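# Take one bottle from the cabinet, stand it on the bench

## Task

Remove a single bottle from the cabinet and leave it upright on the bench. The other two bottles must still be inside the cabinet at the end.

## Robot and tools

ROBOT. Two arms, left_arm and right_arm, each ride a carriage on one shared floor track. left_rail carries left_arm and is always the carriage toward +y; right_rail carries right_arm. Each arm base sits at x = 0, y = its carriage position_m, z = 0.04 m, facing +x. left_arm has rigid fingers. right_arm has folding fingers: grip with the outer quarter of the pads (near the tips) for a true squeeze. Deeper grips may wrap loosely or slip, and a fingertip pushed into a surface folds quietly, so the next grip can fail.

FRAMES. Reported positions use a table-fixed scene frame: table top z = 0, +z up, +x the direction the arms face, +y to their left, track along y at x = 0 (y = 0 mid-track). The table edge is at x = 0.17 m. On each gripper, the fingers point along its own +z and close along its own y. end_effector_position is the point between the closed pads; the fingertips reach about 33 mm past it when nearly closed, about 9 mm when fully open.

execute_actions(actions, cameras). actions is a list run in order. Each action may hold rows, steps, until, and rail commands. rows: up to 15 rows, each applied for one control step (1/30 s). Every row is one list of 18 numbers, each in [-1, 1], covering both arms: left dx, dy, dz, rx, ry, rz, left gripper position, force_limit, speed, then the same nine for the right. dx to rz are offsets, not poses: they count from that arm's Hand target as it stood when the action began, in that Hand target's own axes. 1.0 = 0.6 m or 180 degrees; rx, ry, rz form one rotation vector. All rows of an action count from the same start, but the next action starts from the new Hand target, so resending an offset moves the hand further. Six zeros re-command the current Hand target. Gripper position: +1 = open 140 mm, about -0.8 = pads touching, -1 = close until blocked. force_limit -1..+1 sets pad force (about 14 N at -1 to 58 N at +1, more with a faster close). speed -1..+1 sets finger speed (about 30 to 250 mm/s). Both start at +1. Always resend the gripper numbers you want kept; a 0 is a real command. steps: 1 to 450, default 15, at least one per row; after the rows the arms keep heading for the last row. Ramp offsets gradually (e.g. +0.01 per row) to avoid jerks. until: ends the action early when conditions on left_rail or right_rail fields are met, e.g. {"right_rail": {"position_status": ["!=", "moving"]}} or {"all": {"status": "ended"}}; numbers need a comparison (=, !=, <, <=, >, >=). Rail commands: {"left_rail": {"position_m": ...}} with left_rail -0.8 to 1.5 m, right_rail -1.5 to 0.8 m (absolute track positions), speed_m_s 0.01 to 1, acceleration_factor 0.1 to 1, or {"stop": true}. Keep carriages at least 0.78 m apart. A bad value refuses the whole call. An empty actions list returns all camera images.

move(target, speed, blend, stop_force, zero, blocking, cameras). Plans straight paths for both grippers. target is one 18-number row, or a list of up to 15 rows; every row is an offset from the Hand targets at the start of the move (not from the previous row), same layout and scale as rows. speed: path top speed in m/s, 0.002 to 3.6, default 0.25. blend: corner rounding in metres for lists, default 0 (stop at each). stop_force: 3 to 120 N, ends an arm's path on contact; leave it out when backing off something already pressed, and do not trust it when the gripper turns. zero: true re-zeros the force reading before the move. blocking=false returns early (not allowed with stop_force); then use wait or stop before more rows or moves. The move line reports done, off_target, held, fault, etc.

wait(seconds 0 to 10), stop() to brake a running move, zoom_image(camera, region [x0,y0,x1,y1] pixels, max 504x504) on cam_high, cam_low, cam_front, cam_side, cam_left_wrist or cam_right_wrist, zero_wrist_force(arm), finished_scene(scene 1 or 2) to end the scene once the bottle stands on its own.

RESULTS. end_effector_position (m), end_effector_quat_wxyz and velocities are in the scene frame. Hand target is what the next offsets count from; the hand may rest short of it. object_status: 0 moving, 1 blocked while opening, 2 blocked while closing (a grip), 3 reached target or pads met. position_measured is in counts: 3 open, about 139 = 60 mm, 200 = 20 mm, 230 = pads meet. Joint positions list rail then six joints per arm. Wrist force/torque are in the gripper's own axes. Wrist depth is a 7x7 grid of distances (mm) ahead of each wrist camera. Rail position_status: moving, done, contact_stop, time_out, stopped, stopped_with_arm, stopped_for_other_arm, stopped_for_other_carriage. Commanded orientation is clipped to within 32 degrees of the current one each step.

AVOID. Net force near 150 N or wrist torque near 26 N m causes a 10 s arm stop; stiff arms fault if commanded even slightly into a firm surface. No contact between the two arms or carriages. Do not knock the other bottles out, drop the bottle, or release it while moving. Anything ending off the table, on the track or on the metal strip fails the task. Avoid paths close to an arm's own base, long stretched holds (motor heat, fault at 85 °C), and twisting or levering the gripper hard. Let a carriage finish driving before positioning its hand or ending the scene.

Each tool is called after ">>>" as name([rows], argument=value, ...), one row to a line, values as JSON.

## Session

>>> execute_actions(actions=[])

Scene clock: 0.00 s.
left_arm: end_effector_position=(+0.3456, +1.0253, +0.5800) position_measured=3 object_status=3 end_effector_quat_wxyz=(+0.000, +0.000, +1.000, +0.000) | right_arm: end_effector_position=(+0.3456, -1.0591, +0.5800) position_measured=3 object_status=3 end_effector_quat_wxyz=(+0.000, +0.000, +1.000, +0.000)
Joint positions: left_arm=[0.998 -0.316 -1.725 0.971 -0.816 -1.571 -0.316] | right_arm=[-1.086 -0.316 -1.725 0.971 -0.816 -1.571 -0.316]
Joint velocities: within noise
Joint torques (N m): no reading
Motor temperatures (°C): left_arm=[38 46 30 46 41 49] | right_arm=[38 43 45 42 35 41]
Wrist force (N): no reading
Wrist torque (N m): no reading
Wrist force, peak (N): no reading
Wrist depth (mm): cam_left_wrist=[626 - - - 637 626 581 / 686 - 646 - - 691 - / 697 - 742 - - - - / - 118 - - - - 117 / - 131 787 - 819 - 106 / - - 718 - 831 851 - / - 1899 1899 1867 1932 2078 -] | cam_right_wrist=[683 672 663 - 672 - - / - 668 695 - 657 - - / - - 723 - - - - / - 135 - - - - 133 / - 125 - 823 809 809 121 / - - - - - 834 - / - - 864 828 820 834 -]
Hand target: left_arm +0.3456, +1.0253, +0.5800; +0.000, +0.000, +1.000, +0.000 | right_arm +0.3456, -1.0591, +0.5800; +0.000, +0.000, +1.000, +0.000
Tool commands: left_gripper/position=+1.0 left_gripper/force_limit=+1.0 left_gripper/speed=+1.0 right_gripper/position=+1.0 right_gripper/force_limit=+1.0 right_gripper/speed=+1.0
left_rail: position_m=0.998 position_status=done
right_rail: position_m=-1.086 position_status=done

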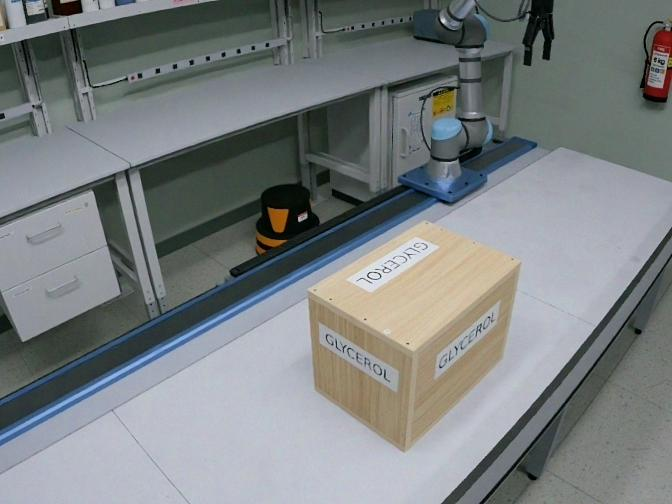

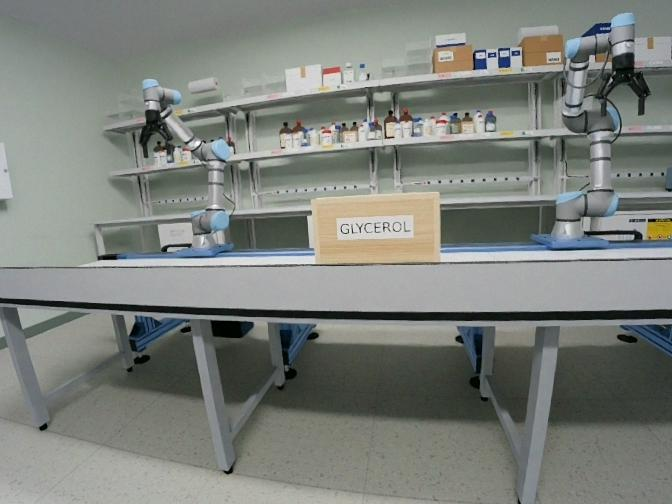

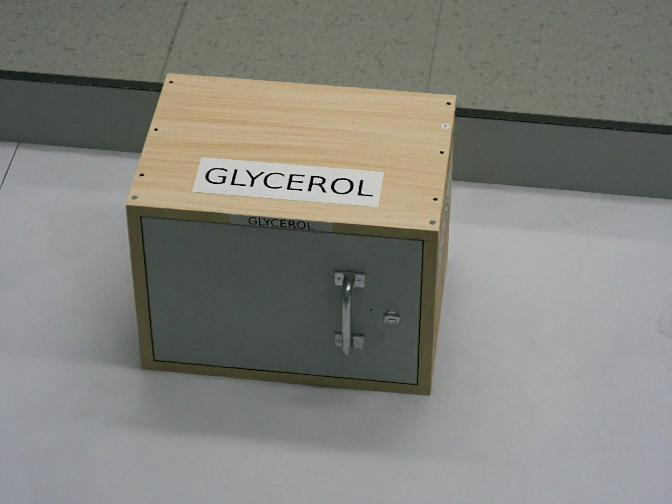

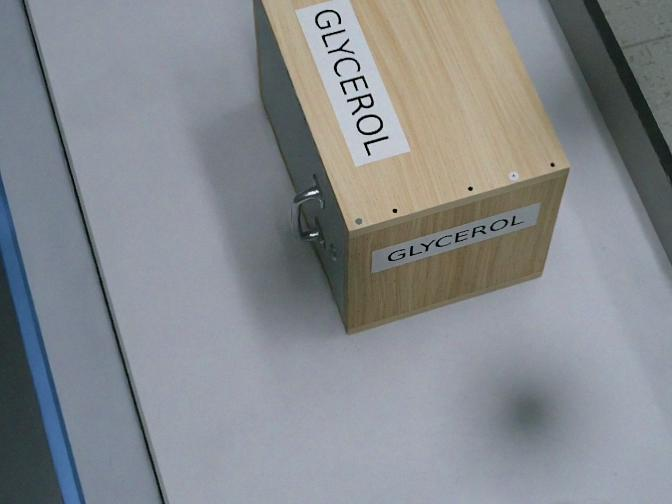

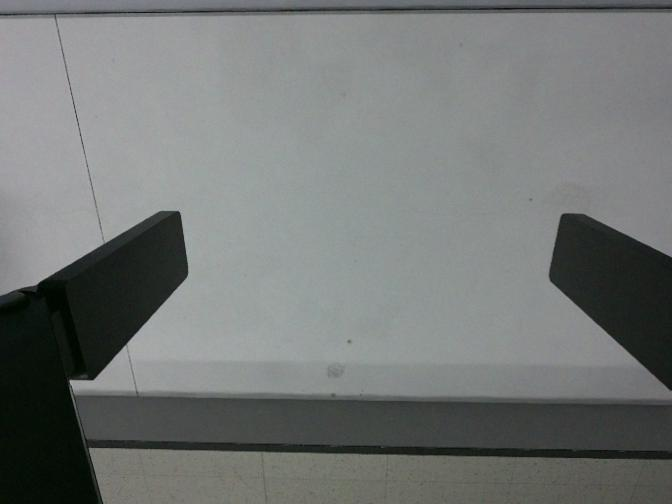

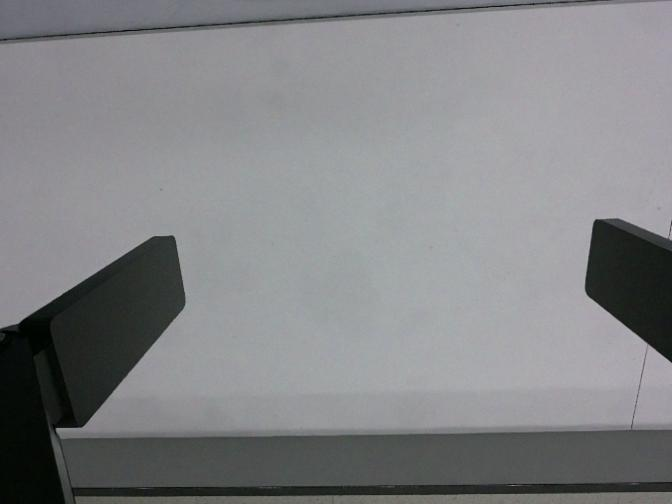

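>>> execute_actions([
  {"left_rail":{"position_m":-0.35,"acceleration_factor":0.6},"right_rail":{"position_m":-1.45,"acceleration_factor":0.6},"steps":5},
  {"steps":200,"until":{"all":{"status":"ended"}}},
])

Scene clock: 44.50 s.
left_arm: end_effector_position=(+0.3456, -0.3227, +0.5800) position_measured=3 object_status=3 end_effector_quat_wxyz=(+0.000, +0.000, +1.000, +0.000) | right_arm: end_effector_position=(+0.3456, -1.4228, +0.5800) position_measured=3 object_status=3 end_effector_quat_wxyz=(+0.000, +0.000, +1.000, +0.000)
Joint positions: left_arm=[-0.35 -0.316 -1.725 0.971 -0.816 -1.571 -0.316] | right_arm=[-1.45 -0.316 -1.725 0.971 -0.816 -1.571 -0.316]
Joint torques (N m): left_arm=[-0.27 -13.29 -20.29 -2.64 0.03 0.06] | right_arm=[1.03 -12.13 -21.35 -2.76 0.13 0]
Wrist force (N): left_arm=[0.1 -0.1 -0.1] | right_arm=[-0.1 0.1 -0.1]
Wrist torque (N m): left_arm=[-0.02 -0.02 0.00] | right_arm=[0.03 0.02 0.00]
Wrist force, peak (N): left_arm=[0.1 2.0 0.0] | right_arm=[0.1 2.1 0.0]
Wrist depth (mm): cam_left_wrist=[668 622 637 622 619 - - / 672 - 674 654 - 640 - / - - 688 - - 688 682 / - 132 765 - 637 459 124 / - - - - 637 476 106 / - - 844 - - 501 496 / - 1985 2059 1883 1821 1899 -] | cam_right_wrist=[1387 1482 659 610 693 654 654 / 1463 - - - - 682 - / 1559 1680 - - 716 710 721 / 1680 136 - - 785 750 134 / - 126 - - 795 - 121 / - 1864 - - 820 - - / 1988 1971 - - 825 834 806]
Hand target: left_arm +0.3456, -0.3227, +0.5800; +0.000, +0.000, +1.000, +0.000 | right_arm +0.3456, -1.4228, +0.5800; +0.000, +0.000, +1.000, +0.000
Tool commands: left_gripper/position=+1.0 left_gripper/force_limit=+1.0 left_gripper/speed=+1.0 right_gripper/position=+1.0 right_gripper/force_limit=+1.0 right_gripper/speed=+1.0
left_rail: position_m=-0.350 position_status=done
right_rail: position_m=-1.450 position_status=done

>>> move(target=[0.03,0.481,0.583,0,-0.25,0,-0.08,-1,-0.5,0,0,0,0,0,0,1,1,1], speed=0.3, cameras=["all"])

Scene clock: 53.40 s.
left_arm: end_effector_position=(+0.3276, -0.0342, +0.2302) position_measured=139 object_status=3 end_effector_quat_wxyz=(+0.383, +0.000, +0.924, +0.000) | right_arm: end_effector_position=(+0.3456, -1.4228, +0.5800) position_measured=3 object_status=3 end_effector_quat_wxyz=(+0.000, +0.000, +1.000, +0.000)
Joint positions: left_arm=[-0.35 0.831 -1.811 2.409 -2.762 -2.12 0.66] | right_arm=[-1.45 -0.316 -1.725 0.971 -0.816 -1.571 -0.316]
Joint torques (N m): left_arm=[10.63 -2.33 -14.8 -5.12 -2.73 2.61] | right_arm=[-0.08 -11.02 -21.05 -2.82 -0.03 0]
Wrist force (N): left_arm=[-0.5 1.1 1.0] | right_arm=[-0.1 0.1 -0.1]
Wrist torque (N m): left_arm=[0.27 0.03 0.05] | right_arm=[0.03 0.01 0.00]
Wrist force, peak (N): left_arm=[1.4 1.5 1.5] | right_arm=[0.0 0.4 -0.1]
Wrist depth (mm): cam_left_wrist=[323 321 318 317 313 298 301 / 363 394 351 341 339 335 332 / - 539 317 307 308 304 302 / - 654 113 286 152 281 280 / - 88 113 260 269 80 80 / - 72 244 245 244 - 63 / - - - 235 - - -] | cam_right_wrist=[1379 1403 687 657 645 - - / 1454 - - 670 - 682 - / 1519 1634 - - 714 - - / 1623 145 - - 745 - 134 / - 135 823 - 683 - 121 / - 1821 900 - 917 - - / - 2092 - 806 - - 792]
Hand target: left_arm +0.3276, -0.0342, +0.2302; +0.383, +0.000, +0.924, +0.000 | right_arm +0.3456, -1.4228, +0.5800; +0.000, +0.000, +1.000, +0.000
Off the commanded pose: left_arm 0.000 m, 0 deg | right_arm 0.000 m, 0 deg.
left_rail: position_m=-0.350 position_status=done
right_rail: position_m=-1.450 position_status=done
move: done
camera_calibration:
cam_left_wrist: T_world_to_cam=[[0.0266448, 0.999036, -0.0348787, 0.0478358], [0.414269, 0.0207187, 0.909919, -0.345018], [0.909765, -0.0386938, -0.413317, -0.0564851], [0, 0, 0, 1]] pos_world=[0.193044, -0.042827, 0.29226]
cam_right_wrist: T_world_to_cam=[[0.0403854, 0.998349, -0.040834, 1.44413], [0.944804, -0.0248572, 0.326693, -0.543695], [0.325138, -0.0517738, -0.944248, 0.501075], [0, 0, 0, 1]] pos_world=[0.292444, -1.42931, 0.70973]

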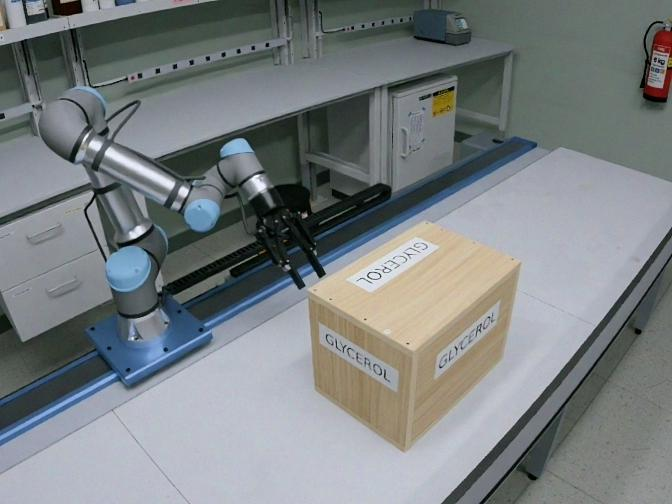

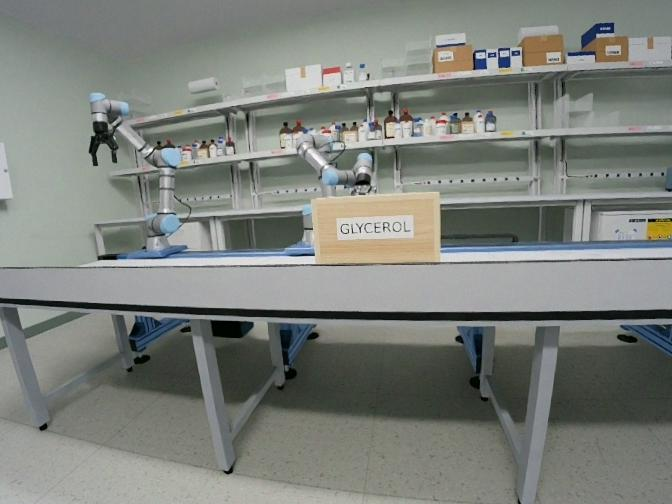

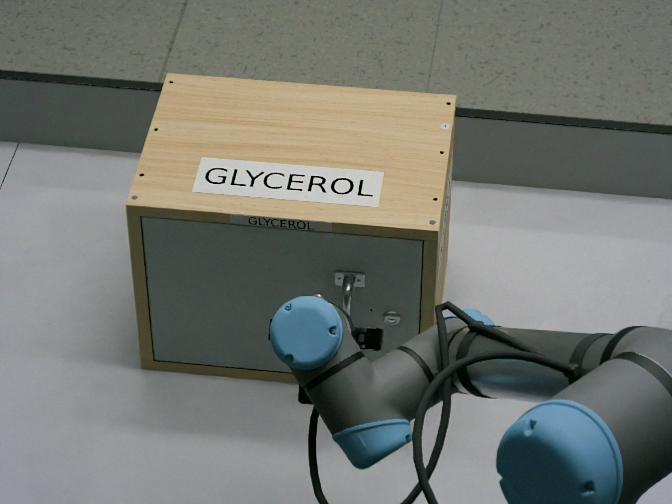

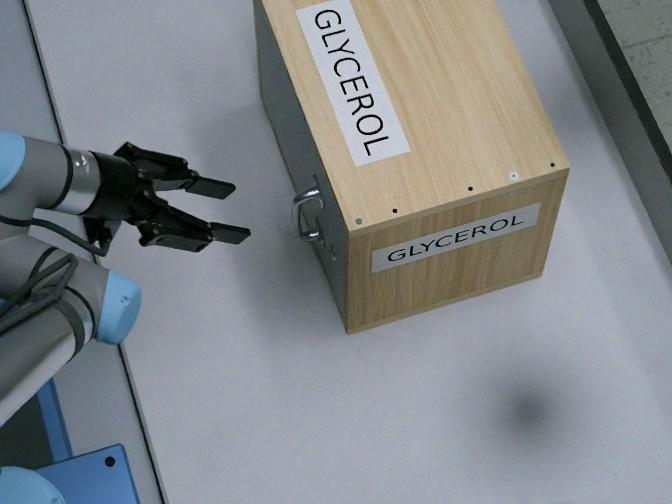

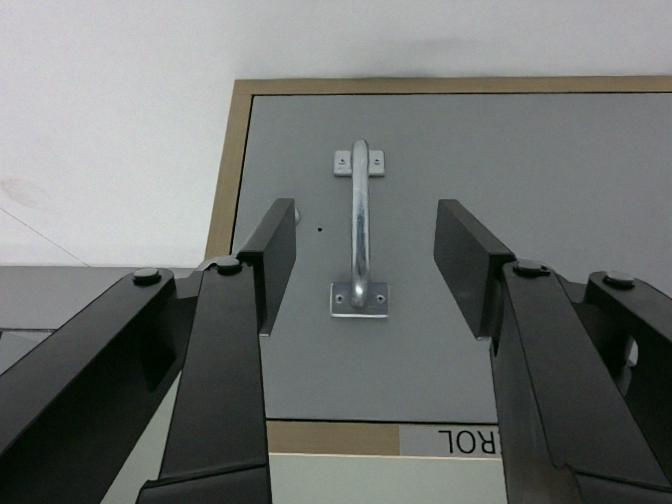

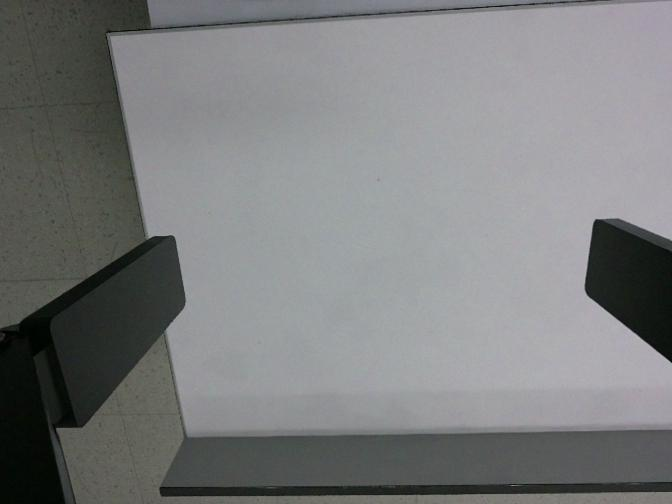

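>>> move(target=[-0.018,0,0.218,0,0,0,-0.08,-1,-0.5,0,0,0,0,0,0,1,1,1], speed=0.1, stop_force=12)

>>> execute_actions([
  {"rows":[[0,0,0,0,0,0,-1,-0.5,-1,0,0,0,0,0,0,1,1,1]],"steps":90},
], cameras=["cam_left_wrist","cam_side"])

Scene clock: 64.33 s.
left_arm: end_effector_position=(+0.4277, -0.0342, +0.1454) position_measured=139 object_status=3 end_effector_quat_wxyz=(+0.383, +0.000, +0.924, +0.000) | right_arm: end_effector_position=(+0.3456, -1.4228, +0.5800) position_measured=3 object_status=3 end_effector_quat_wxyz=(+0.000, +0.000, +1.000, +0.000)
Joint positions: left_arm=[-0.35 0.629 -1.448 2.41 -3.213 -2 0.475] | right_arm=[-1.45 -0.316 -1.725 0.971 -0.816 -1.571 -0.316]
Joint torques (N m): left_arm=[-9.3 -13.83 -24.66 -5.06 1.02 -2.32] | right_arm=[0.12 -11.6 -21.28 -2.85 0.08 -0.22]
Wrist force (N): left_arm=[-0.5 1.1 0.7] | right_arm=[0.0 0.2 -0.2]
Wrist torque (N m): left_arm=[0.25 0.02 0.13] | right_arm=[0.05 0.00 0.00]
Wrist force, peak (N): left_arm=[-0.9 1.2 1.5] | right_arm=[-0.1 0.4 -0.2]
Wrist depth (mm): cam_left_wrist=[235 226 225 224 222 219 216 / 278 254 216 210 209 208 205 / 359 199 194 186 189 189 186 / - 180 113 174 170 173 172 / - 88 87 161 159 80 80 / - 72 153 152 151 - 63 / - - - 140 138 - -] | cam_right_wrist=[1395 1282 631 659 676 - 623 / 1428 - - - - - - / 1559 1580 729 - - 716 - / 1668 137 - - 772 - 133 / - 126 - - - - 121 / - 1908 - - 846 825 - / - 1971 - 897 1767 - 1634]
Hand target: left_arm +0.4277, -0.0342, +0.1454; +0.383, +0.000, +0.924, +0.000 | right_arm +0.3456, -1.4228, +0.5800; +0.000, +0.000, +1.000, +0.000
Off the commanded pose: left_arm 0.000 m, 0 deg | right_arm 0.000 m, 0 deg.
left_rail: position_m=-0.350 position_status=done
right_rail: position_m=-1.450 position_status=done
move: done

Scene clock: 67.53 s.
left_arm: end_effector_position=(+0.4277, -0.0342, +0.1454) position_measured=213 object_status=2 end_effector_quat_wxyz=(+0.383, +0.000, +0.924, +0.000) | right_arm: end_effector_position=(+0.3456, -1.4228, +0.5800) position_measured=3 object_status=3 end_effector_quat_wxyz=(+0.000, +0.000, +1.000, +0.000)
Joint positions: left_arm=[-0.35 0.629 -1.448 2.41 -3.213 -2 0.475] | right_arm=[-1.45 -0.316 -1.725 0.971 -0.816 -1.571 -0.316]
Joint torques (N m): left_arm=[-10.29 -18.89 -23.8 -5.17 1.18 0.9] | right_arm=[0.3 -11.81 -21.3 -2.9 -0.02 -0.05]
Wrist force (N): left_arm=[16.8 -8.0 -20.3] | right_arm=[0.0 0.1 0.0]
Wrist torque (N m): left_arm=[-0.14 -0.40 0.10] | right_arm=[0.02 0.00 0.00]
Wrist force, peak (N): left_arm=[18.6 11.1 -17.7] | right_arm=[0.0 0.2 -0.4]
Wrist depth (mm): cam_left_wrist=[227 225 224 224 221 221 218 / 277 254 215 213 211 209 209 / 339 202 197 188 191 190 185 / - 181 181 131 131 175 173 / - - 81 123 - 94 162 / - - - 118 - - - / - - - - - - -] | cam_right_wrist=[1437 1519 661 - 641 661 - / 1510 - - 676 - - 712 / 1539 748 - - - - 721 / 1668 137 - - 790 - 133 / - 126 - - - - 121 / - 1849 883 855 831 861 - / 1955 1924 - 1741 917 861 1780]
Hand target: left_arm +0.4277, -0.0342, +0.1454; +0.383, +0.000, +0.924, +0.000 | right_arm +0.3456, -1.4228, +0.5800; +0.000, +0.000, +1.000, +0.000
Off the commanded pose: left_arm 0.000 m, 0 deg | right_arm 0.000 m, 0 deg.
left_rail: position_m=-0.350 position_status=done
right_rail: position_m=-1.450 position_status=done
camera_calibration:
cam_left_wrist: T_world_to_cam=[[0.0267025, 0.99903, -0.0350046, 0.0421132], [0.414069, 0.0208179, 0.910007, -0.309232], [0.909854, -0.0387938, -0.413112, -0.182803], [0, 0, 0, 1]] pos_world=[0.293243, -0.0427264, 0.20736]
Images, in order (width x height): cam_side 672x504, cam_left_wrist 672x504.

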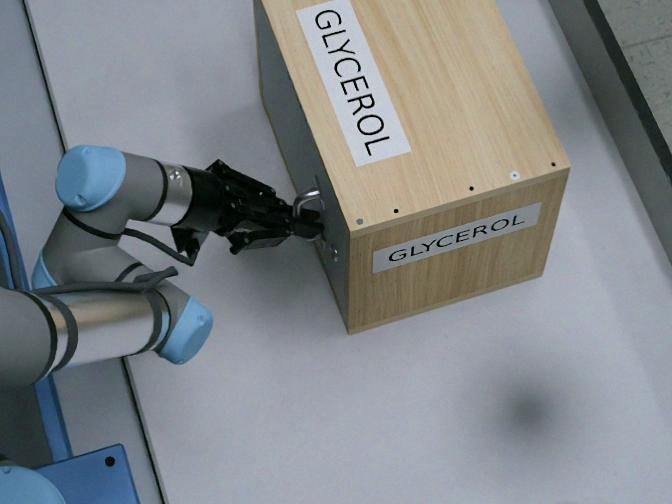

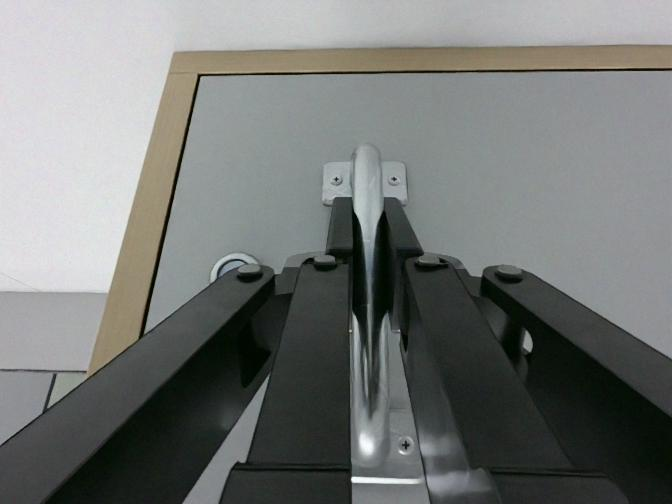

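>>> move([
  [0.0443,0.011,-0.0443,0.016,0,0.016,-1,-0.5,-1,0,0,0,0,0,0,1,1,1],
], speed=0.04, stop_force=45, cameras=["cam_left_wrist","cam_front"])

Scene clock: 88.07 s.
left_arm: end_effector_position=(+0.3901, -0.0276, +0.1454) position_measured=213 object_status=2 end_effector_quat_wxyz=(+0.382, +0.033, +0.923, -0.014) | right_arm: end_effector_position=(+0.3456, -1.4228, +0.5800) position_measured=3 object_status=3 end_effector_quat_wxyz=(+0.000, +0.000, +1.000, +0.000)
Joint positions: left_arm=[-0.35 0.744 -1.475 2.414 -3.112 -2.111 0.643] | right_arm=[-1.45 -0.316 -1.725 0.971 -0.816 -1.571 -0.316]
Joint torques (N m): left_arm=[10.93 -34.51 -26.4 -2.34 -2.93 2.36] | right_arm=[-0.5 -10.61 -21.37 -2.81 -0.16 -0.18]
Wrist force (N): left_arm=[0.5 1.8 6.7] | right_arm=[-0.1 0.1 0.0]
Wrist torque (N m): left_arm=[0.66 0.29 0.31] | right_arm=[0.04 0.02 0.00]
Wrist force, peak (N): left_arm=[17.8 -8.6 -19.8] | right_arm=[0.0 0.4 -0.4]
Wrist depth (mm): cam_left_wrist=[227 226 225 223 222 221 219 / 279 276 210 212 214 216 217 / 359 339 191 187 194 197 199 / 475 181 179 131 179 181 183 / - - 81 115 - 94 171 / - - - 118 - - - / - - - - - - -] | cam_right_wrist=[1387 1395 659 654 654 - 620 / 1500 - - - - - 685 / 1680 - - - 685 - - / 1612 136 767 767 - 750 133 / - 126 - 806 780 - 122 / - 1835 861 877 858 - - / 1971 1924 - - - 837 -]
Hand target: left_arm +0.3901, -0.0276, +0.1454; +0.382, +0.033, +0.923, -0.014 | right_arm +0.3456, -1.4228, +0.5800; +0.000, +0.000, +1.000, +0.000
Off the commanded pose: left_arm 0.000 m, 0 deg | right_arm 0.000 m, 0 deg.
left_rail: position_m=-0.350 position_status=done
right_rail: position_m=-1.450 position_status=done
move: done
camera_calibration:
cam_left_wrist: T_world_to_cam=[[0.0976242, 0.99461, -0.0349328, 0.00867747], [0.414501, -0.00872315, 0.910007, -0.294778], [0.904798, -0.103318, -0.413118, -0.148127], [0, 0, 0, 1]] pos_world=[0.255363, -0.0265063, 0.20736]
Images, in order (width x height): cam_front 672x504, cam_left_wrist 672x504.

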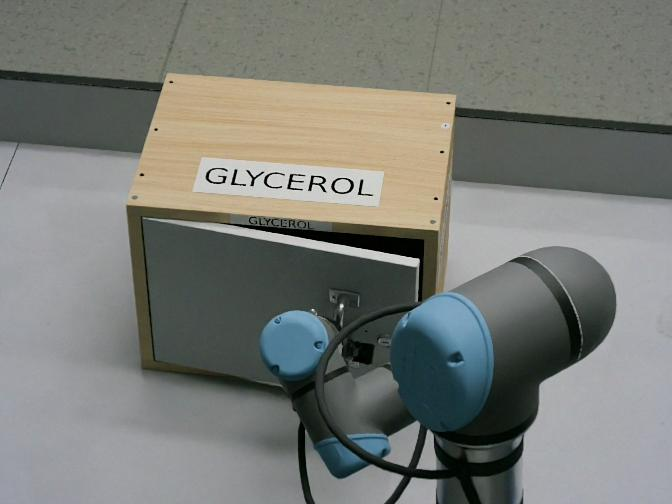

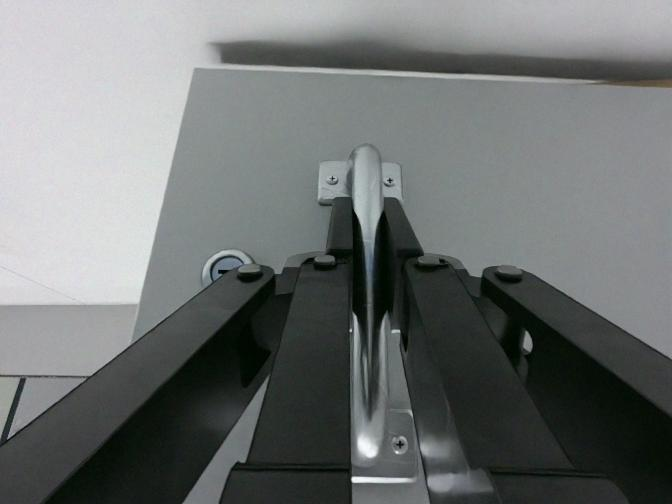

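>>> move([
  [0.0485,0.0187,-0.0485,0.0177,0,0.0177,-1,-0.5,-1,0,0,0,0,0,0,1,1,1],
  [0.0949,0.0472,-0.0949,0.0354,0,0.0354,-1,-0.5,-1,0,0,0,0,0,0,1,1,1],
  [0.1421,0.0905,-0.1421,0.055,0,0.055,-1,-0.5,-1,0,0,0,0,0,0,1,1,1],
  [0.1793,0.1393,-0.1793,0.0727,0,0.0727,-1,-0.5,-1,0,0,0,0,0,0,1,1,1],
], speed=0.07, blend=0.01, stop_force=60, cameras=["cam_high","cam_low","cam_front","cam_side","cam_left_wrist"])

Scene clock: 112.20 s.
left_arm: end_effector_position=(+0.2443, +0.0666, +0.1454) position_measured=213 object_status=2 end_effector_quat_wxyz=(+0.375, +0.181, +0.906, -0.075) | right_arm: end_effector_position=(+0.3456, -1.4228, +0.5800) position_measured=3 object_status=3 end_effector_quat_wxyz=(+0.000, +0.000, +1.000, +0.000)
Joint positions: left_arm=[-0.35 1.22 -1.375 2.065 -2.217 -2.355 1.633] | right_arm=[-1.45 -0.316 -1.725 0.971 -0.816 -1.571 -0.316]
Joint torques (N m): left_arm=[12.42 -23.57 -28.22 -0.72 0.28 2.87] | right_arm=[-1.01 -11.13 -21.83 -2.78 -0.03 -0.2]
Wrist force (N): left_arm=[-2.6 6.1 6.7] | right_arm=[0.0 0.4 -0.1]
Wrist torque (N m): left_arm=[0.66 0.43 -0.12] | right_arm=[0.08 -0.01 0.00]
Wrist force, peak (N): left_arm=[2.6 -17.6 2.5] | right_arm=[-0.1 0.5 -0.2]
Wrist depth (mm): cam_left_wrist=[226 218 210 223 222 221 219 / 279 179 190 211 249 268 267 / 342 161 175 180 210 243 280 / - 149 162 133 197 221 248 / - 139 81 87 - 94 232 / - - - 120 - - - / - - - - - - -] | cam_right_wrist=[1395 666 664 676 640 646 638 / 1472 - - - 631 678 668 / 1569 1510 - 714 739 714 710 / 1601 136 - - 760 755 133 / - 126 - - 817 800 122 / - 1821 864 - 739 - - / 1939 1971 - - 1893 880 817]
Hand target: left_arm +0.2443, +0.0666, +0.1454; +0.375, +0.181, +0.906, -0.075 | right_arm +0.3456, -1.4228, +0.5800; +0.000, +0.000, +1.000, +0.000
Off the commanded pose: left_arm 0.000 m, 0 deg | right_arm 0.000 m, 0 deg.
left_rail: position_m=-0.350 position_status=done
right_rail: position_m=-1.450 position_status=done
move: done
camera_calibration:
cam_left_wrist: T_world_to_cam=[[0.408274, 0.912191, -0.0349199, -0.1411], [0.390305, -0.139854, 0.910002, -0.218856], [0.825212, -0.385159, -0.413132, 0.0317759], [0, 0, 0, 1]] pos_world=[0.116806, 0.110341, 0.20736]
Images, in order (width x height): cam_high 672x504, cam_low 672x504, cam_front 672x504, cam_side 672x504, cam_left_wrist 672x504.

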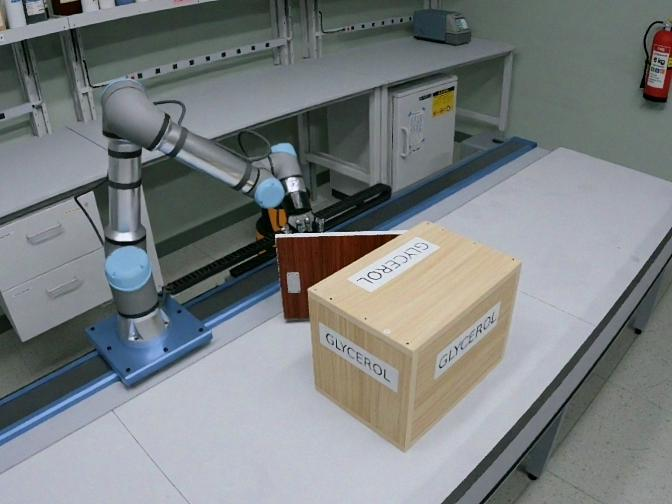

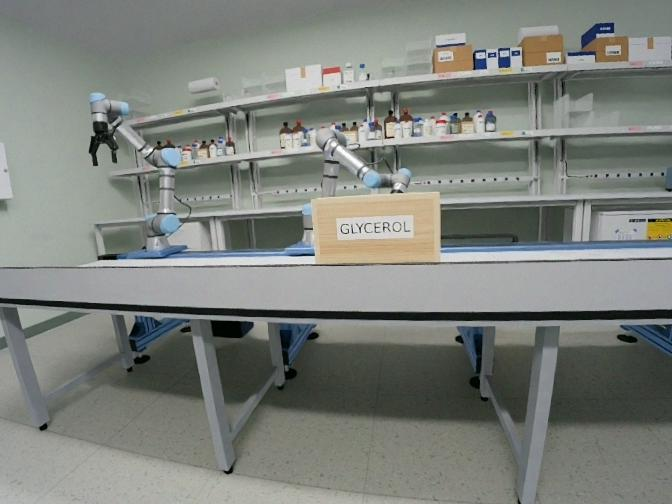

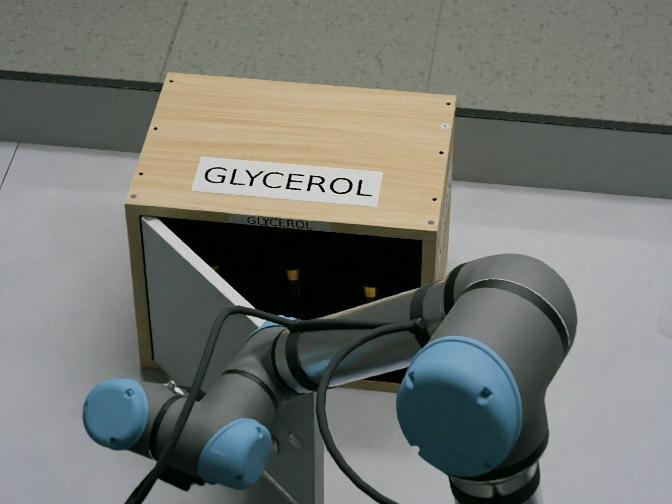

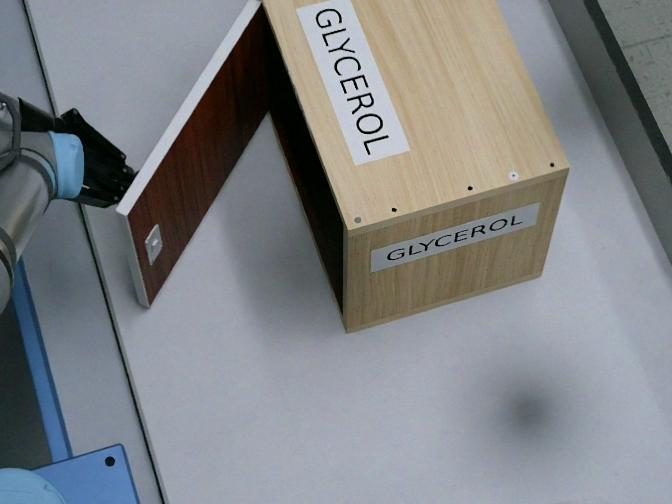

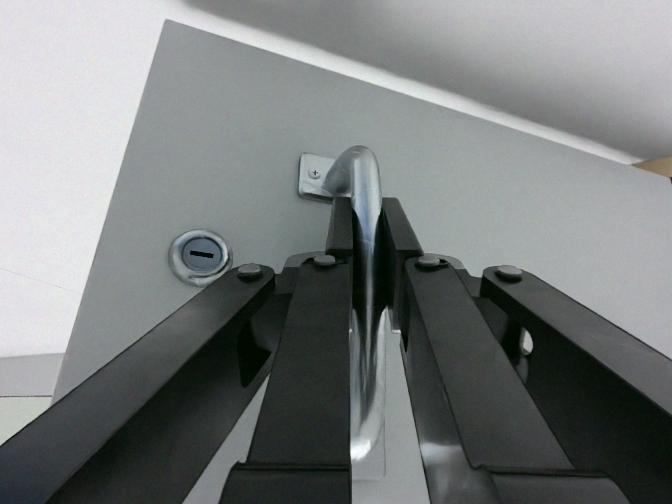

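>>> move([
  [0,0,0,0,0,0,-0.45,-1,-0.5,0,0,0,0,0,0,1,1,1],
  [0,0,-0.2,0,0,0,-0.45,-1,-0.5,0,0,0,0,0,0,1,1,1],
  [-0.236,0,-0.436,0,0,0,-0.45,-1,-0.5,0,0,0,0,0,0,1,1,1],
  [-0.461,-0.278,-0.258,0,0.25,0,-0.95,-1,-0.5,0,0,0,0,0,0,1,1,1],
], speed=[0.1,0.12,0.25,0.25], cameras=["cam_high","cam_side"])

Scene clock: 144.57 s.
left_arm: end_effector_position=(+0.2598, -0.1205, +0.4504) position_measured=232 object_status=3 end_effector_quat_wxyz=(+0.000, +0.196, +0.981, +0.000) | right_arm: end_effector_position=(+0.3456, -1.4228, +0.5800) position_measured=3 object_status=3 end_effector_quat_wxyz=(+0.000, +0.000, +1.000, +0.000)
Joint positions: left_arm=[-0.35 0.329 -1.904 1.491 -1.158 -1.571 0.723] | right_arm=[-1.45 -0.316 -1.725 0.971 -0.816 -1.571 -0.316]
Joint torques (N m): left_arm=[-9.81 0.46 -32.21 -1.12 1.94 -2.34] | right_arm=[-0.12 -12.27 -21.86 -2.94 -0.24 -0.11]
Wrist force (N): left_arm=[-0.4 -0.2 0.1] | right_arm=[0.2 0.2 -0.3]
Wrist torque (N m): left_arm=[-0.04 0.09 0.01] | right_arm=[0.04 -0.03 0.00]
Wrist force, peak (N): left_arm=[-1.4 7.6 7.9] | right_arm=[0.3 0.3 -0.5]
Wrist depth (mm): cam_left_wrist=[377 464 504 526 518 498 509 / 516 516 552 539 539 312 330 / 605 589 - - - 580 548 / - 621 604 118 595 586 572 / 670 - 79 75 88 - 604 / - - - - - - - / - 58 - - - - -] | cam_right_wrist=[1411 685 685 621 - - 646 / 1482 702 - - - - 680 / 1590 1680 745 - - 718 - / 1623 137 - 760 - - 133 / - 126 - - 803 806 121 / - 1835 828 - 858 852 - / - 2074 864 871 864 1878 1645]
Hand target: left_arm +0.2598, -0.1205, +0.4504; +0.000, +0.196, +0.981, +0.000 | right_arm +0.3456, -1.4228, +0.5800; +0.000, +0.000, +1.000, +0.000
Off the commanded pose: left_arm 0.000 m, 0 deg | right_arm 0.000 m, 0 deg.
left_rail: position_m=-0.350 position_status=done
right_rail: position_m=-1.450 position_status=done
move: done
Images, in order (width x height): cam_high 672x504, cam_side 672x504.

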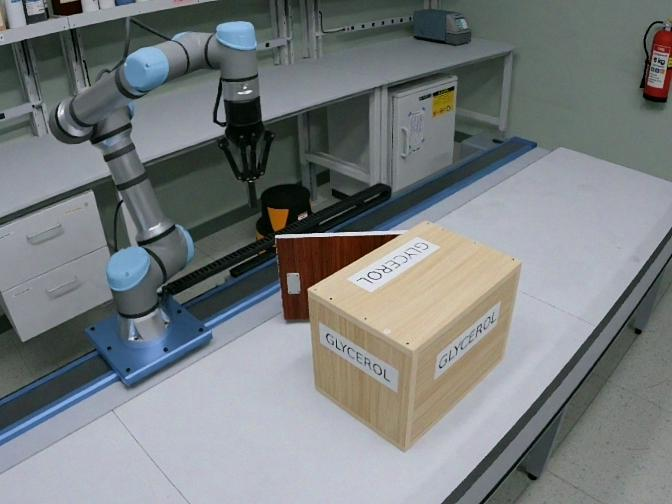

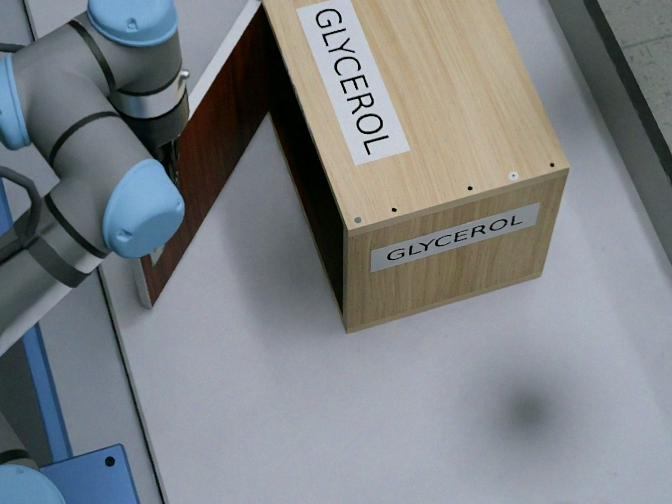

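>>> move([
  [-0.031,0.013,0.4,0,0,0,-0.95,-1,-0.5,0,0,0,0,0,0,1,1,1],
  [0.121,0.203,0.4,0,0,0,-0.95,-1,-0.5,0,0,0,0,0,0,1,1,1],
  [0.296,0.365,0.4,0,0,0,-0.95,-1,-0.5,0,0,0,0,0,0,1,1,1],
  [0.391,0.506,0.4,0,0,0,-0.95,-1,-0.5,0,0,0,0,0,0,1,1,1],
], speed=[0.2,0.07,0.1,0.08], blend=0.01, stop_force=40, cameras=["cam_high","cam_front","cam_side"])

Scene clock: 166.23 s.
left_arm: end_effector_position=(+0.1598, +0.2499, +0.2104) position_measured=232 object_status=3 end_effector_quat_wxyz=(+0.000, +0.196, +0.981, +0.000) | right_arm: end_effector_position=(+0.3456, -1.4228, +0.5800) position_measured=3 object_status=3 end_effector_quat_wxyz=(+0.000, +0.000, +1.000, +0.000)
Joint positions: left_arm=[-0.35 1.094 -1.274 1.499 -1.795 -1.571 1.488] | right_arm=[-1.45 -0.316 -1.725 0.971 -0.816 -1.571 -0.316]
Joint torques (N m): left_arm=[9.71 -30.68 -34.31 -1.27 -1.36 2.52] | right_arm=[-1.98 -10.95 -21.99 -2.87 -0.41 -0.2]
Wrist force (N): left_arm=[-1.2 -1.6 0.2] | right_arm=[0.2 0.3 -0.3]
Wrist torque (N m): left_arm=[-0.14 0.13 -0.05] | right_arm=[0.07 -0.04 0.00]
Wrist force, peak (N): left_arm=[-3.5 -2.7 0.5] | right_arm=[0.2 0.3 -0.5]
Wrist depth (mm): cam_left_wrist=[304 299 300 300 180 90 63 / 322 321 338 339 182 105 59 / 363 363 358 347 234 97 63 / 391 382 357 118 132 95 72 / 400 - 79 75 88 86 71 / - - - - - - - / - 58 - - - - -] | cam_right_wrist=[1428 1403 676 646 643 - - / 1482 - - 680 714 687 672 / 1539 1716 - 723 723 - 704 / 1623 136 - - 762 760 134 / - 126 - - - - 121 / - 1821 - - - - 837 / 1955 1908 - - - - -]
Hand target: left_arm +0.1598, +0.2499, +0.2104; +0.000, +0.196, +0.981, +0.000 | right_arm +0.3456, -1.4228, +0.5800; +0.000, +0.000, +1.000, +0.000
Off the commanded pose: left_arm 0.000 m, 0 deg | right_arm 0.000 m, 0 deg.
left_rail: position_m=-0.350 position_status=done
right_rail: position_m=-1.450 position_status=done
move: done
Images, in order (width x height): cam_high 672x504, cam_front 672x504, cam_side 672x504.

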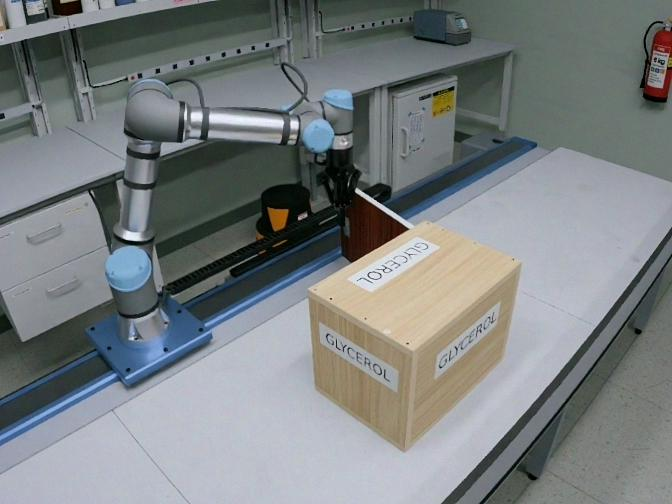

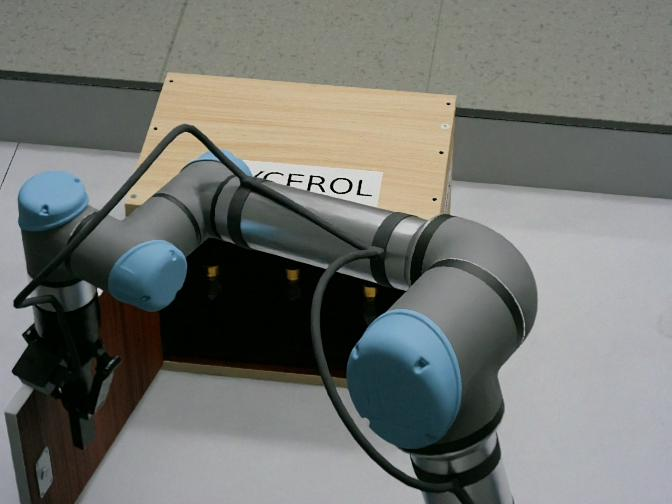

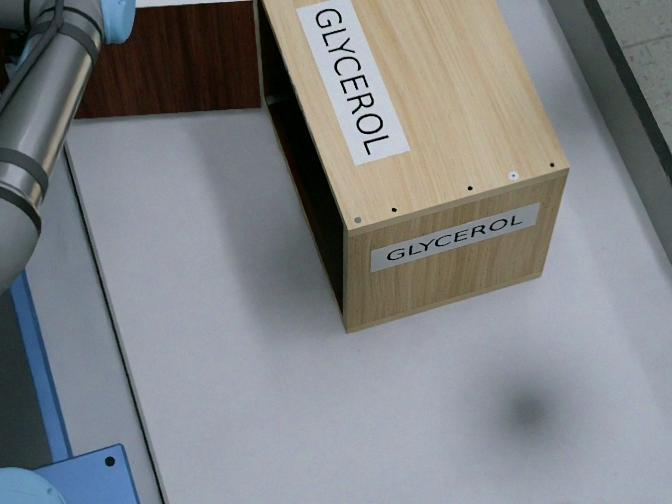

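>>> move([
  [-0.128,-0.308,0,0,0,0,-0.95,-1,-0.5,0,0,0,0,0,0,1,1,1],
  [-0.23,-0.41,-0.3,0,0,-0.1257,-0.95,-1,-0.5,0,0,0,0,0,0,1,1,1],
], speed=0.25, blend=[0.03,0])

Scene clock: 182.27 s.
left_arm: end_effector_position=(+0.1927, -0.0302, +0.3904) position_measured=232 object_status=3 end_effector_quat_wxyz=(+0.000, +0.000, +1.000, +0.000) | right_arm: end_effector_position=(+0.3456, -1.4228, +0.5800) position_measured=3 object_status=3 end_effector_quat_wxyz=(+0.000, +0.000, +1.000, +0.000)
Joint positions: left_arm=[-0.35 0.664 -1.885 1.641 -1.327 -1.571 0.663] | right_arm=[-1.45 -0.316 -1.725 0.971 -0.816 -1.571 -0.316]
Joint torques (N m): left_arm=[-10.16 -1.17 -34.86 -1.24 1.83 -2.36] | right_arm=[-1.93 -11.43 -21.86 -2.86 -0.44 -0.01]
Wrist force (N): left_arm=[-0.3 -0.1 0.2] | right_arm=[0.0 0.4 -0.4]
Wrist torque (N m): left_arm=[-0.01 0.06 0.02] | right_arm=[0.09 0.01 0.00]
Wrist force, peak (N): left_arm=[-1.2 -1.8 0.2] | right_arm=[-0.1 0.5 -0.5]
Wrist depth (mm): cam_left_wrist=[437 430 478 474 471 471 469 / 455 502 497 497 495 487 480 / 533 530 - - 521 - - / 558 568 555 118 132 527 415 / - - 79 76 88 - 406 / - - - - - - - / - 58 - - - - -] | cam_right_wrist=[1395 683 654 655 610 - 633 / 1454 - - 678 682 - 664 / 1529 1668 - 748 734 702 708 / 1491 146 729 - 760 - 133 / - 126 - - - - 121 / - 2272 - - - - - / 2056 1971 867 837 - - 809]
Hand target: left_arm +0.1927, -0.0302, +0.3904; +0.000, +0.000, +1.000, +0.000 | right_arm +0.3456, -1.4228, +0.5800; +0.000, +0.000, +1.000, +0.000
Off the commanded pose: left_arm 0.000 m, 0 deg | right_arm 0.000 m, 0 deg.
left_rail: position_m=-0.350 position_status=done
right_rail: position_m=-1.450 position_status=done
move: done

>>> move(target=[-0.129,-0.033,0.25,0,-0.389,0,0.43,-1,0,0,0,0,0,0,0,1,1,1], speed=0.25, cameras=["cam_left_wrist","cam_front","cam_side"])

Scene clock: 191.13 s.
left_arm: end_effector_position=(+0.2701, -0.0499, +0.2404) position_measured=75 object_status=3 end_effector_quat_wxyz=(+0.574, +0.000, +0.819, +0.000) | right_arm: end_effector_position=(+0.3456, -1.4228, +0.5800) position_measured=3 object_status=3 end_effector_quat_wxyz=(+0.000, +0.000, +1.000, +0.000)
Joint positions: left_arm=[-0.35 1.186 -1.509 2.62 -3.485 -2.627 0.7] | right_arm=[-1.45 -0.316 -1.725 0.971 -0.816 -1.571 -0.316]
Joint torques (N m): left_arm=[-10.67 -8.36 -5.4 -4.57 0.26 -2.51] | right_arm=[-2.08 -11.2 -22.91 -2.98 -0.53 -0.16]
Wrist force (N): left_arm=[-0.8 1.6 1.2] | right_arm=[0.1 0.4 -0.4]
Wrist torque (N m): left_arm=[0.42 0.04 0.17] | right_arm=[0.10 -0.02 0.00]
Wrist force, peak (N): left_arm=[-0.9 1.6 1.4] | right_arm=[-0.1 0.4 -0.6]
Wrist depth (mm): cam_left_wrist=[452 449 395 386 395 387 384 / - - 401 505 517 561 409 / - 5123 338 592 595 587 427 / - 107 332 599 594 138 403 / - 81 328 360 331 118 80 / - - - 4496 - - - / - - - - - - -] | cam_right_wrist=[1395 1446 616 - 638 - 623 / 1491 - - 706 - - 668 / 1559 750 - - - - 697 / 1692 136 - - 741 - 133 / - 126 - 809 - 803 121 / - 1794 - - - - - / 2056 1939 - - - 858 1821]
Hand target: left_arm +0.2701, -0.0499, +0.2404; +0.574, +0.000, +0.819, +0.000 | right_arm +0.3456, -1.4228, +0.5800; +0.000, +0.000, +1.000, +0.000
Off the commanded pose: left_arm 0.000 m, 0 deg | right_arm 0.000 m, 0 deg.
left_rail: position_m=-0.350 position_status=done
right_rail: position_m=-1.450 position_status=done
move: done
camera_calibration:
cam_left_wrist: T_world_to_cam=[[0.0383975, 0.999053, -0.0204446, 0.0587902], [-0.00945738, 0.0208221, 0.999738, -0.237315], [0.999218, -0.0381941, 0.0102479, -0.126611], [0, 0, 0, 1]] pos_world=[0.12201, -0.0586289, 0.239753]
Images, in order (width x height): cam_front 672x504, cam_side 672x504, cam_left_wrist 672x504.

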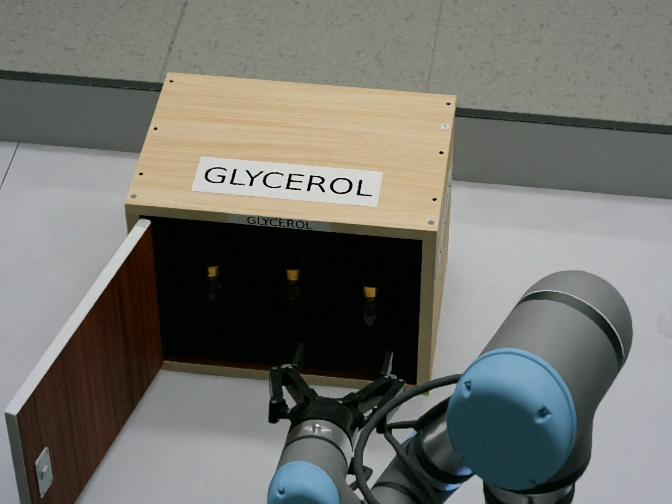

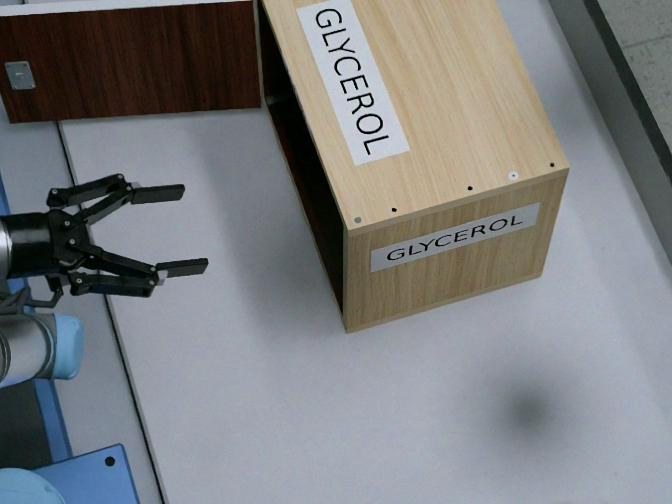

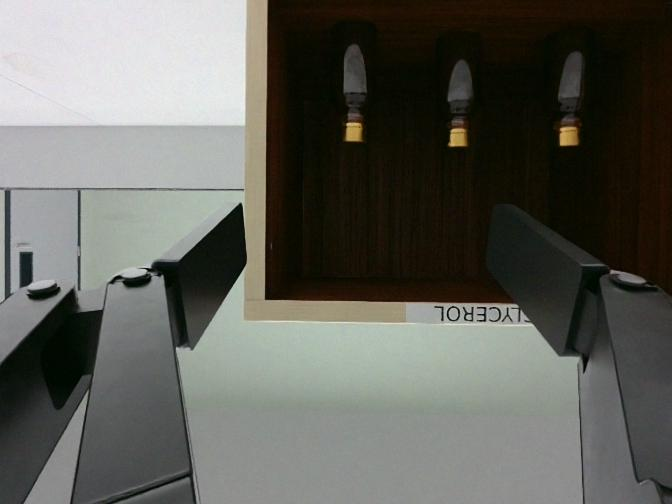

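>>> zoom_image(camera="cam_left_wrist", region=[240, 0, 500, 195])

>>> zoom_image(camera="cam_front", region=[140, 210, 440, 400])

Scaled by 1.938 from the camera's 672x504 image, which has a finer 960x720 frame.

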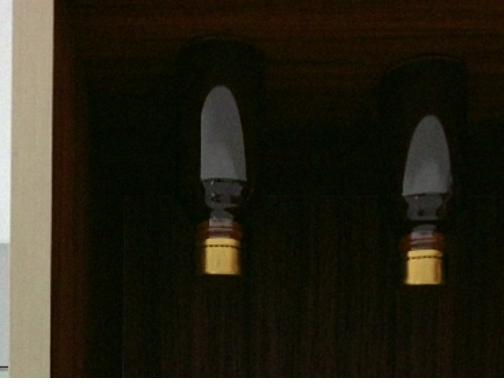

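Scaled by 1.680 from the camera's 672x504 image, which has a finer 960x720 frame.

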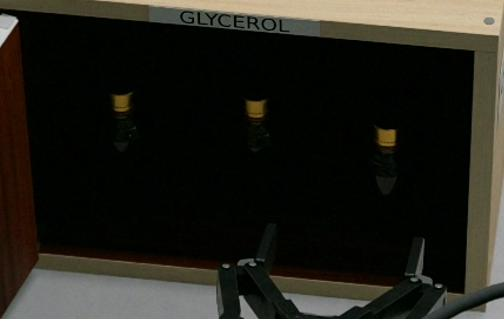

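>>> move(target=[0.124,-0.006,0.297,0,0,0,0.17,-1,0,0,0,0,0,0,0,1,1,1], speed=0.2, cameras=["cam_left_wrist","cam_front"])

Scene clock: 231.83 s.
left_arm: end_effector_position=(+0.4122, -0.0534, +0.1096) position_measured=108 object_status=3 end_effector_quat_wxyz=(+0.574, +0.000, +0.819, +0.000) | right_arm: end_effector_position=(+0.3456, -1.4228, +0.5800) position_measured=3 object_status=3 end_effector_quat_wxyz=(+0.000, +0.000, +1.000, +0.000)
Joint positions: left_arm=[-0.35 0.757 -0.833 2.506 -4.351 -2.271 0.312] | right_arm=[-1.45 -0.316 -1.725 0.971 -0.816 -1.571 -0.316]
Joint torques (N m): left_arm=[-11.45 -24.15 -8.17 -4.56 1.17 -2.21] | right_arm=[-2.16 -12.24 -22.91 -2.82 -0.71 -0.18]
Wrist force (N): left_arm=[-1.3 1.6 1.2] | right_arm=[0.1 0.1 -0.5]
Wrist torque (N m): left_arm=[0.43 0.14 0.17] | right_arm=[0.02 -0.03 0.00]
Wrist force, peak (N): left_arm=[-0.6 1.4 2.5] | right_arm=[0.2 0.3 -0.6]
Wrist depth (mm): cam_left_wrist=[218 190 189 188 187 185 184 / 309 308 211 241 251 249 247 / 646 533 237 247 424 264 417 / - - 162 256 455 131 430 / - 87 276 463 459 106 87 / - - 280 462 462 - 60 / - - 280 318 318 - -] | cam_right_wrist=[1395 1340 655 - - - 634 / 1482 - 685 - - 710 - / 1549 1472 752 721 - - - / 1601 145 - - - - 133 / - 134 - - - 831 121 / - 1821 - - - - 843 / 2005 2188 858 - 834 - 1971]
Hand target: left_arm +0.4122, -0.0534, +0.1096; +0.574, +0.000, +0.819, +0.000 | right_arm +0.3456, -1.4228, +0.5800; +0.000, +0.000, +1.000, +0.000
Off the commanded pose: left_arm 0.000 m, 0 deg | right_arm 0.000 m, 0 deg.
left_rail: position_m=-0.350 position_status=done
right_rail: position_m=-1.450 position_status=done
move: done
camera_calibration:
cam_left_wrist: T_world_to_cam=[[0.0382996, 0.999057, -0.0204393, 0.0541862], [-0.00955955, 0.0208197, 0.999738, -0.105106], [0.999221, -0.0380942, 0.0103479, -0.267298], [0, 0, 0, 1]] pos_world=[0.26401, -0.0621293, 0.108952]
Images, in order (width x height): cam_front 672x504, cam_left_wrist 672x504.

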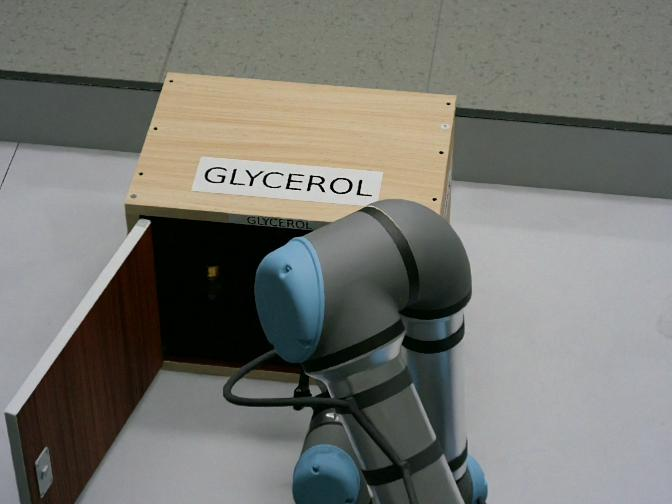

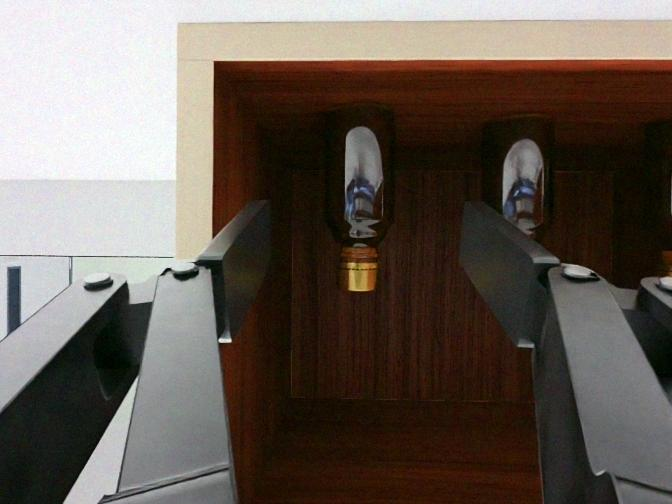

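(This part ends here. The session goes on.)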